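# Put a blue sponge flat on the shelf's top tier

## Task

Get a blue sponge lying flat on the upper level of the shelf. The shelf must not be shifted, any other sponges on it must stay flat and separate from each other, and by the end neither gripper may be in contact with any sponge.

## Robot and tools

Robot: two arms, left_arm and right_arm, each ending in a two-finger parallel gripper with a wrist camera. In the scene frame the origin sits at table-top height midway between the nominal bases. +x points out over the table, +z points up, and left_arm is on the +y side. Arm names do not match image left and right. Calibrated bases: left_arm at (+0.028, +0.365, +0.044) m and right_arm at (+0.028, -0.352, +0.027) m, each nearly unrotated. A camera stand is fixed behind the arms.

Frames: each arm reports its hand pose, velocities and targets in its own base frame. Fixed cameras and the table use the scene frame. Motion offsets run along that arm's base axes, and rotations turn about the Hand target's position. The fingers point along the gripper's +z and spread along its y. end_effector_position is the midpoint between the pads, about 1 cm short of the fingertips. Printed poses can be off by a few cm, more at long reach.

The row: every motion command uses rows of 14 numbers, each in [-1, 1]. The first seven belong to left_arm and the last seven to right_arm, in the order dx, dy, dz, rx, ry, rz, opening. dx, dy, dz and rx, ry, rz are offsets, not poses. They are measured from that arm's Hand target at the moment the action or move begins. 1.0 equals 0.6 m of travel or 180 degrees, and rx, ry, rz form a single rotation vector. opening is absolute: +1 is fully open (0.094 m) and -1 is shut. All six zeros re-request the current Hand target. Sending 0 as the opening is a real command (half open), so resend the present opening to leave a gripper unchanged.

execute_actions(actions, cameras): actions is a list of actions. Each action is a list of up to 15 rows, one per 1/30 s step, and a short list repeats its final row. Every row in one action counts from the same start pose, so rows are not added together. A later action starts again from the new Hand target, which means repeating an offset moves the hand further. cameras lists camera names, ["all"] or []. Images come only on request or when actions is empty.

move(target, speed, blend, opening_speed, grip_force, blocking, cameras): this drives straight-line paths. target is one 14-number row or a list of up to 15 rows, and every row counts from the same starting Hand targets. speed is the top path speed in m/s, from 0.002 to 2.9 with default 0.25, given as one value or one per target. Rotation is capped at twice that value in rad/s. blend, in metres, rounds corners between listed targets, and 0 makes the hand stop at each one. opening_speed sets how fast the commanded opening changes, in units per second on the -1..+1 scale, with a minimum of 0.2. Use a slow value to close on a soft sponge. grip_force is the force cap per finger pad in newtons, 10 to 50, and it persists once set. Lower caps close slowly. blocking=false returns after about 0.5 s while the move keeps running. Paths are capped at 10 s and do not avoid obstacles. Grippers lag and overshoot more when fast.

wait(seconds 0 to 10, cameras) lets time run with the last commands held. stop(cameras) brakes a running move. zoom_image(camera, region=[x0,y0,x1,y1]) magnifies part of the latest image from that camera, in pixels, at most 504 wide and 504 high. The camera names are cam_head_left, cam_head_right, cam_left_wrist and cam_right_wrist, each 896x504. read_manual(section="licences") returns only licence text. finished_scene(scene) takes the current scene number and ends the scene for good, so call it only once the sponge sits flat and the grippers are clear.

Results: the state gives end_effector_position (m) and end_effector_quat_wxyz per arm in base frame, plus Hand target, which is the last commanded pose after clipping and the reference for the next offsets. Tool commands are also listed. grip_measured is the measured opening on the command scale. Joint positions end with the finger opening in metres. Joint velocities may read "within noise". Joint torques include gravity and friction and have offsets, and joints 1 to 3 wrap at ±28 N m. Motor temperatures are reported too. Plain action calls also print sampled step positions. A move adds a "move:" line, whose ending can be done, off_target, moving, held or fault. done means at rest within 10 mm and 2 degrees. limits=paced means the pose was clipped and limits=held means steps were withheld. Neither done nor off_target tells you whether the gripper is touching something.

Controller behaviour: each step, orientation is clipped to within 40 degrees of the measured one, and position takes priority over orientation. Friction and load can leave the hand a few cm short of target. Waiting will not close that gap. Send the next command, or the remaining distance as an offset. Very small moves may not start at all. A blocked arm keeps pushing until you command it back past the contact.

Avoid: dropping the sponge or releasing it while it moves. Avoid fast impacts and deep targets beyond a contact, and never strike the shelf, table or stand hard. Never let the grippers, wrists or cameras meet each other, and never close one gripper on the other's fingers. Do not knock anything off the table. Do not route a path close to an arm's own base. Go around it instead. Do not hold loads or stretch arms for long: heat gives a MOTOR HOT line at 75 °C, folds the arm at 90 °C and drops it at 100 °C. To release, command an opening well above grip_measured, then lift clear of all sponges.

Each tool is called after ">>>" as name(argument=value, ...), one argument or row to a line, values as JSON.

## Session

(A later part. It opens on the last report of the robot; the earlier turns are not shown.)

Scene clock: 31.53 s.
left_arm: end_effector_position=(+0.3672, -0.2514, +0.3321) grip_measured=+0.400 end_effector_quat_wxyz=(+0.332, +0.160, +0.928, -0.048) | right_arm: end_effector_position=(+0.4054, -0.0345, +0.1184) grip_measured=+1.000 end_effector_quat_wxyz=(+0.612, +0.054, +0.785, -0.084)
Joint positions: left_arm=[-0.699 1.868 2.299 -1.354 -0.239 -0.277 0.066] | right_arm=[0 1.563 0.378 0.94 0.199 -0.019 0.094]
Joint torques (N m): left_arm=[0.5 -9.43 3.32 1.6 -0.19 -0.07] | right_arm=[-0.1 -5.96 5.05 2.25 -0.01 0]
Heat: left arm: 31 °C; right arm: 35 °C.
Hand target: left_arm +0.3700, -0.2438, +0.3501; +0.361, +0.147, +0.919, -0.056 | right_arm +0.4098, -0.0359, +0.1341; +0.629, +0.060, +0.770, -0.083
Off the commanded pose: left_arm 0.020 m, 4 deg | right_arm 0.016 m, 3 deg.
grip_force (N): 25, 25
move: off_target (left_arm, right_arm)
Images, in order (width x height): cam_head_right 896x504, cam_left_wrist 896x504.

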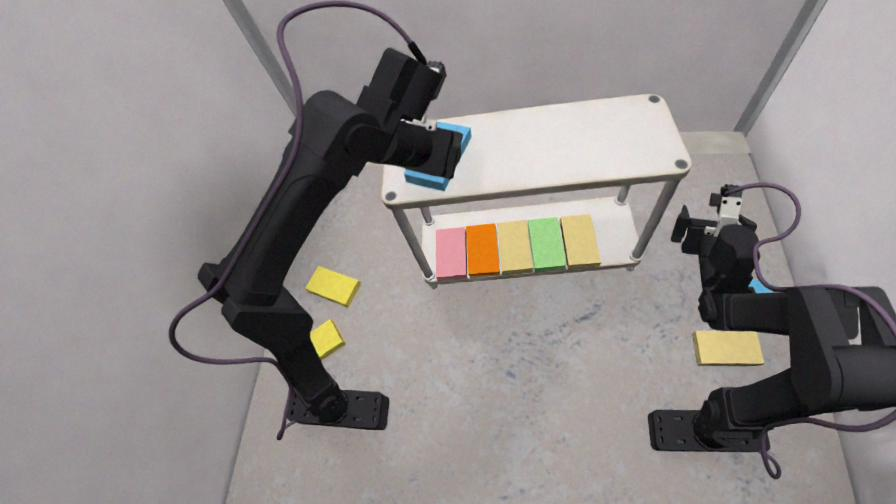

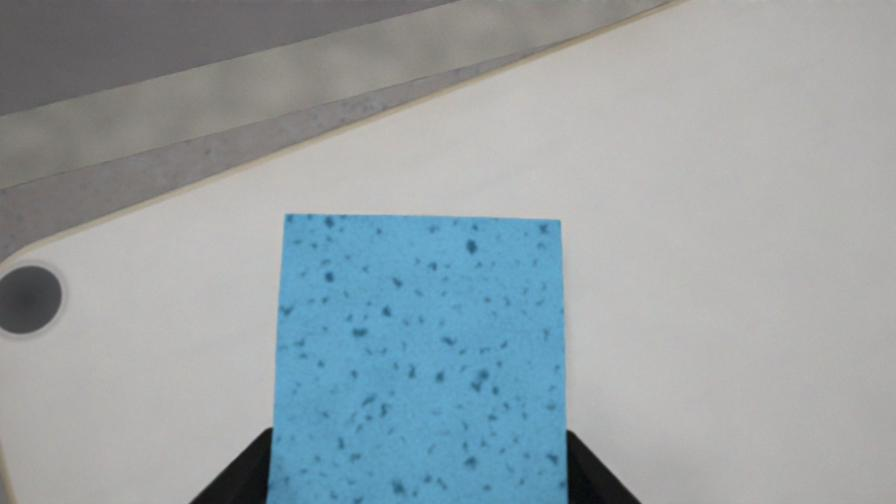

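>>> move(
  target=[
    [0,0,0,0,0,0,0.95,0,0,0,0,0,0,1],
    [-0.1,0.033,0.13,0,0,0,0.95,0,0,0,0,0,0,1],
    [-0.24,0.1,0.15,0,0,0,0.95,0,0,0,0,0,0,1],
  ],
  speed=0.1,
  opening_speed=0.6,
  blend=[0,0.03,0],
  cameras=["all"],
)

Scene clock: 36.37 s.
left_arm: end_effector_position=(+0.2311, -0.1933, +0.4428) grip_measured=+0.947 end_effector_quat_wxyz=(+0.425, +0.153, +0.885, -0.114) | right_arm: end_effector_position=(+0.4054, -0.0345, +0.1184) grip_measured=+1.000 end_effector_quat_wxyz=(+0.612, +0.054, +0.785, -0.084)
Joint positions: left_arm=[-0.926 1.457 2.268 -1.533 -0.383 -0.409 0.091] | right_arm=[0 1.563 0.378 0.94 0.199 -0.019 0.094]
Joint torques (N m): left_arm=[-0.39 -2.77 2.43 1.16 -0.38 -0.1] | right_arm=[-0.09 -5.96 5.05 2.25 -0.01 0.01]
Heat: left arm: 30 °C; right arm: 35 °C.
Hand target: left_arm +0.2260, -0.1838, +0.4401; +0.361, +0.147, +0.919, -0.056 | right_arm +0.4098, -0.0359, +0.1341; +0.629, +0.060, +0.770, -0.083
Off the commanded pose: left_arm 0.011 m, 11 deg | right_arm 0.016 m, 3 deg.
joint sent to its limit (left arm) — joint 4 (wrist pitch), lower limit. The joint targets are off in position and orientation.
grip_force (N): 25, 25
move: off_target (left_arm, right_arm)

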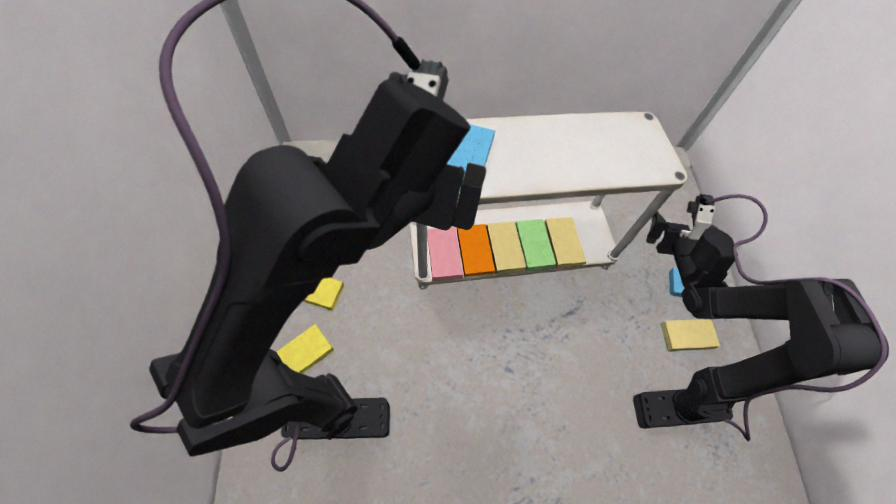

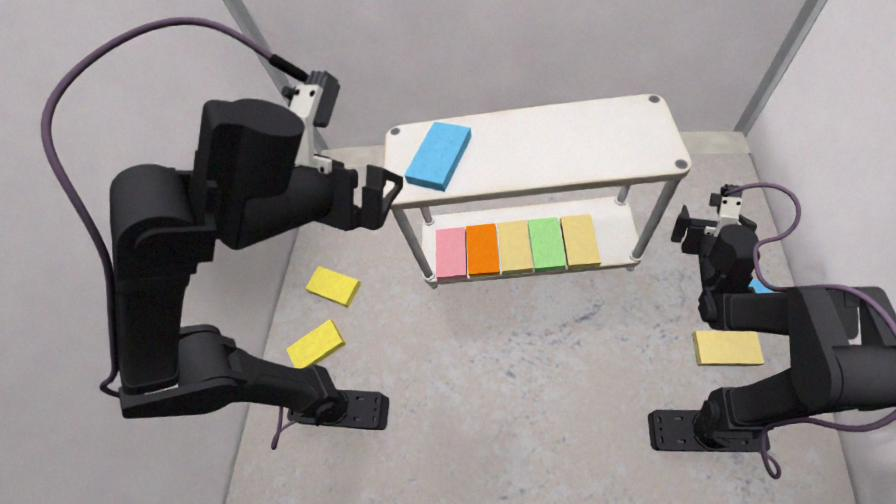

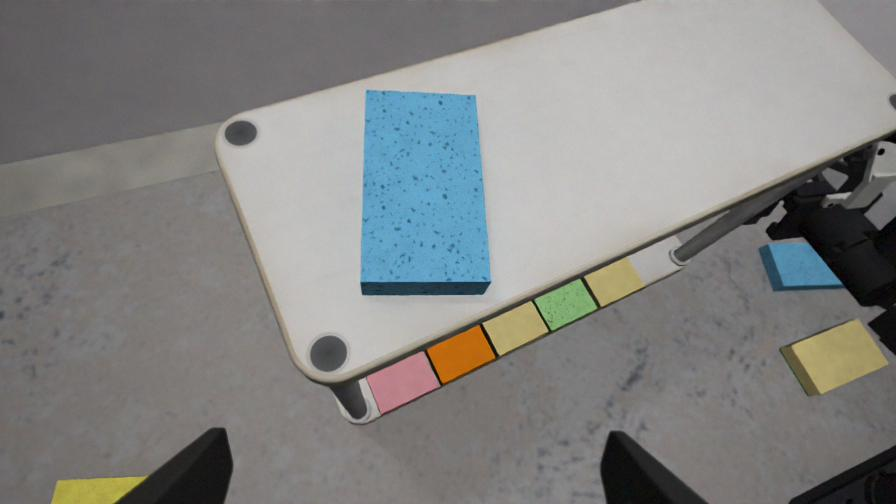

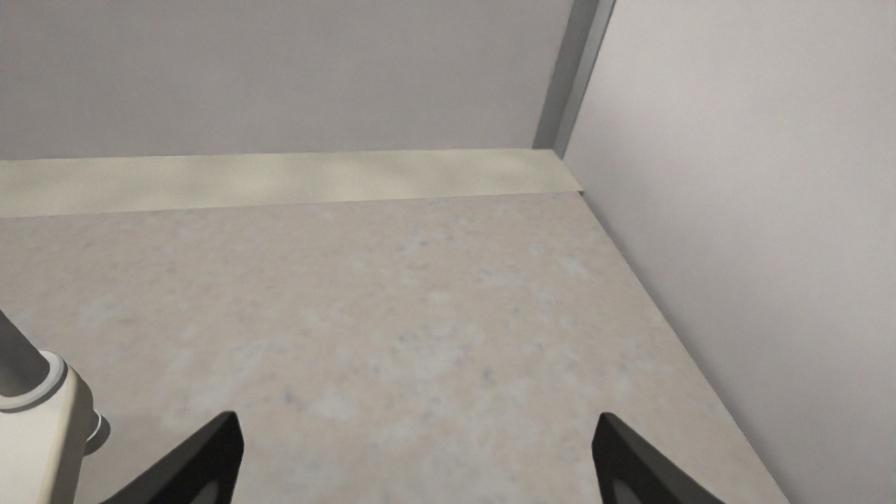

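Perfect.

>>> finished_scene(
  scene=2,
)

The scene is finished: the task was done.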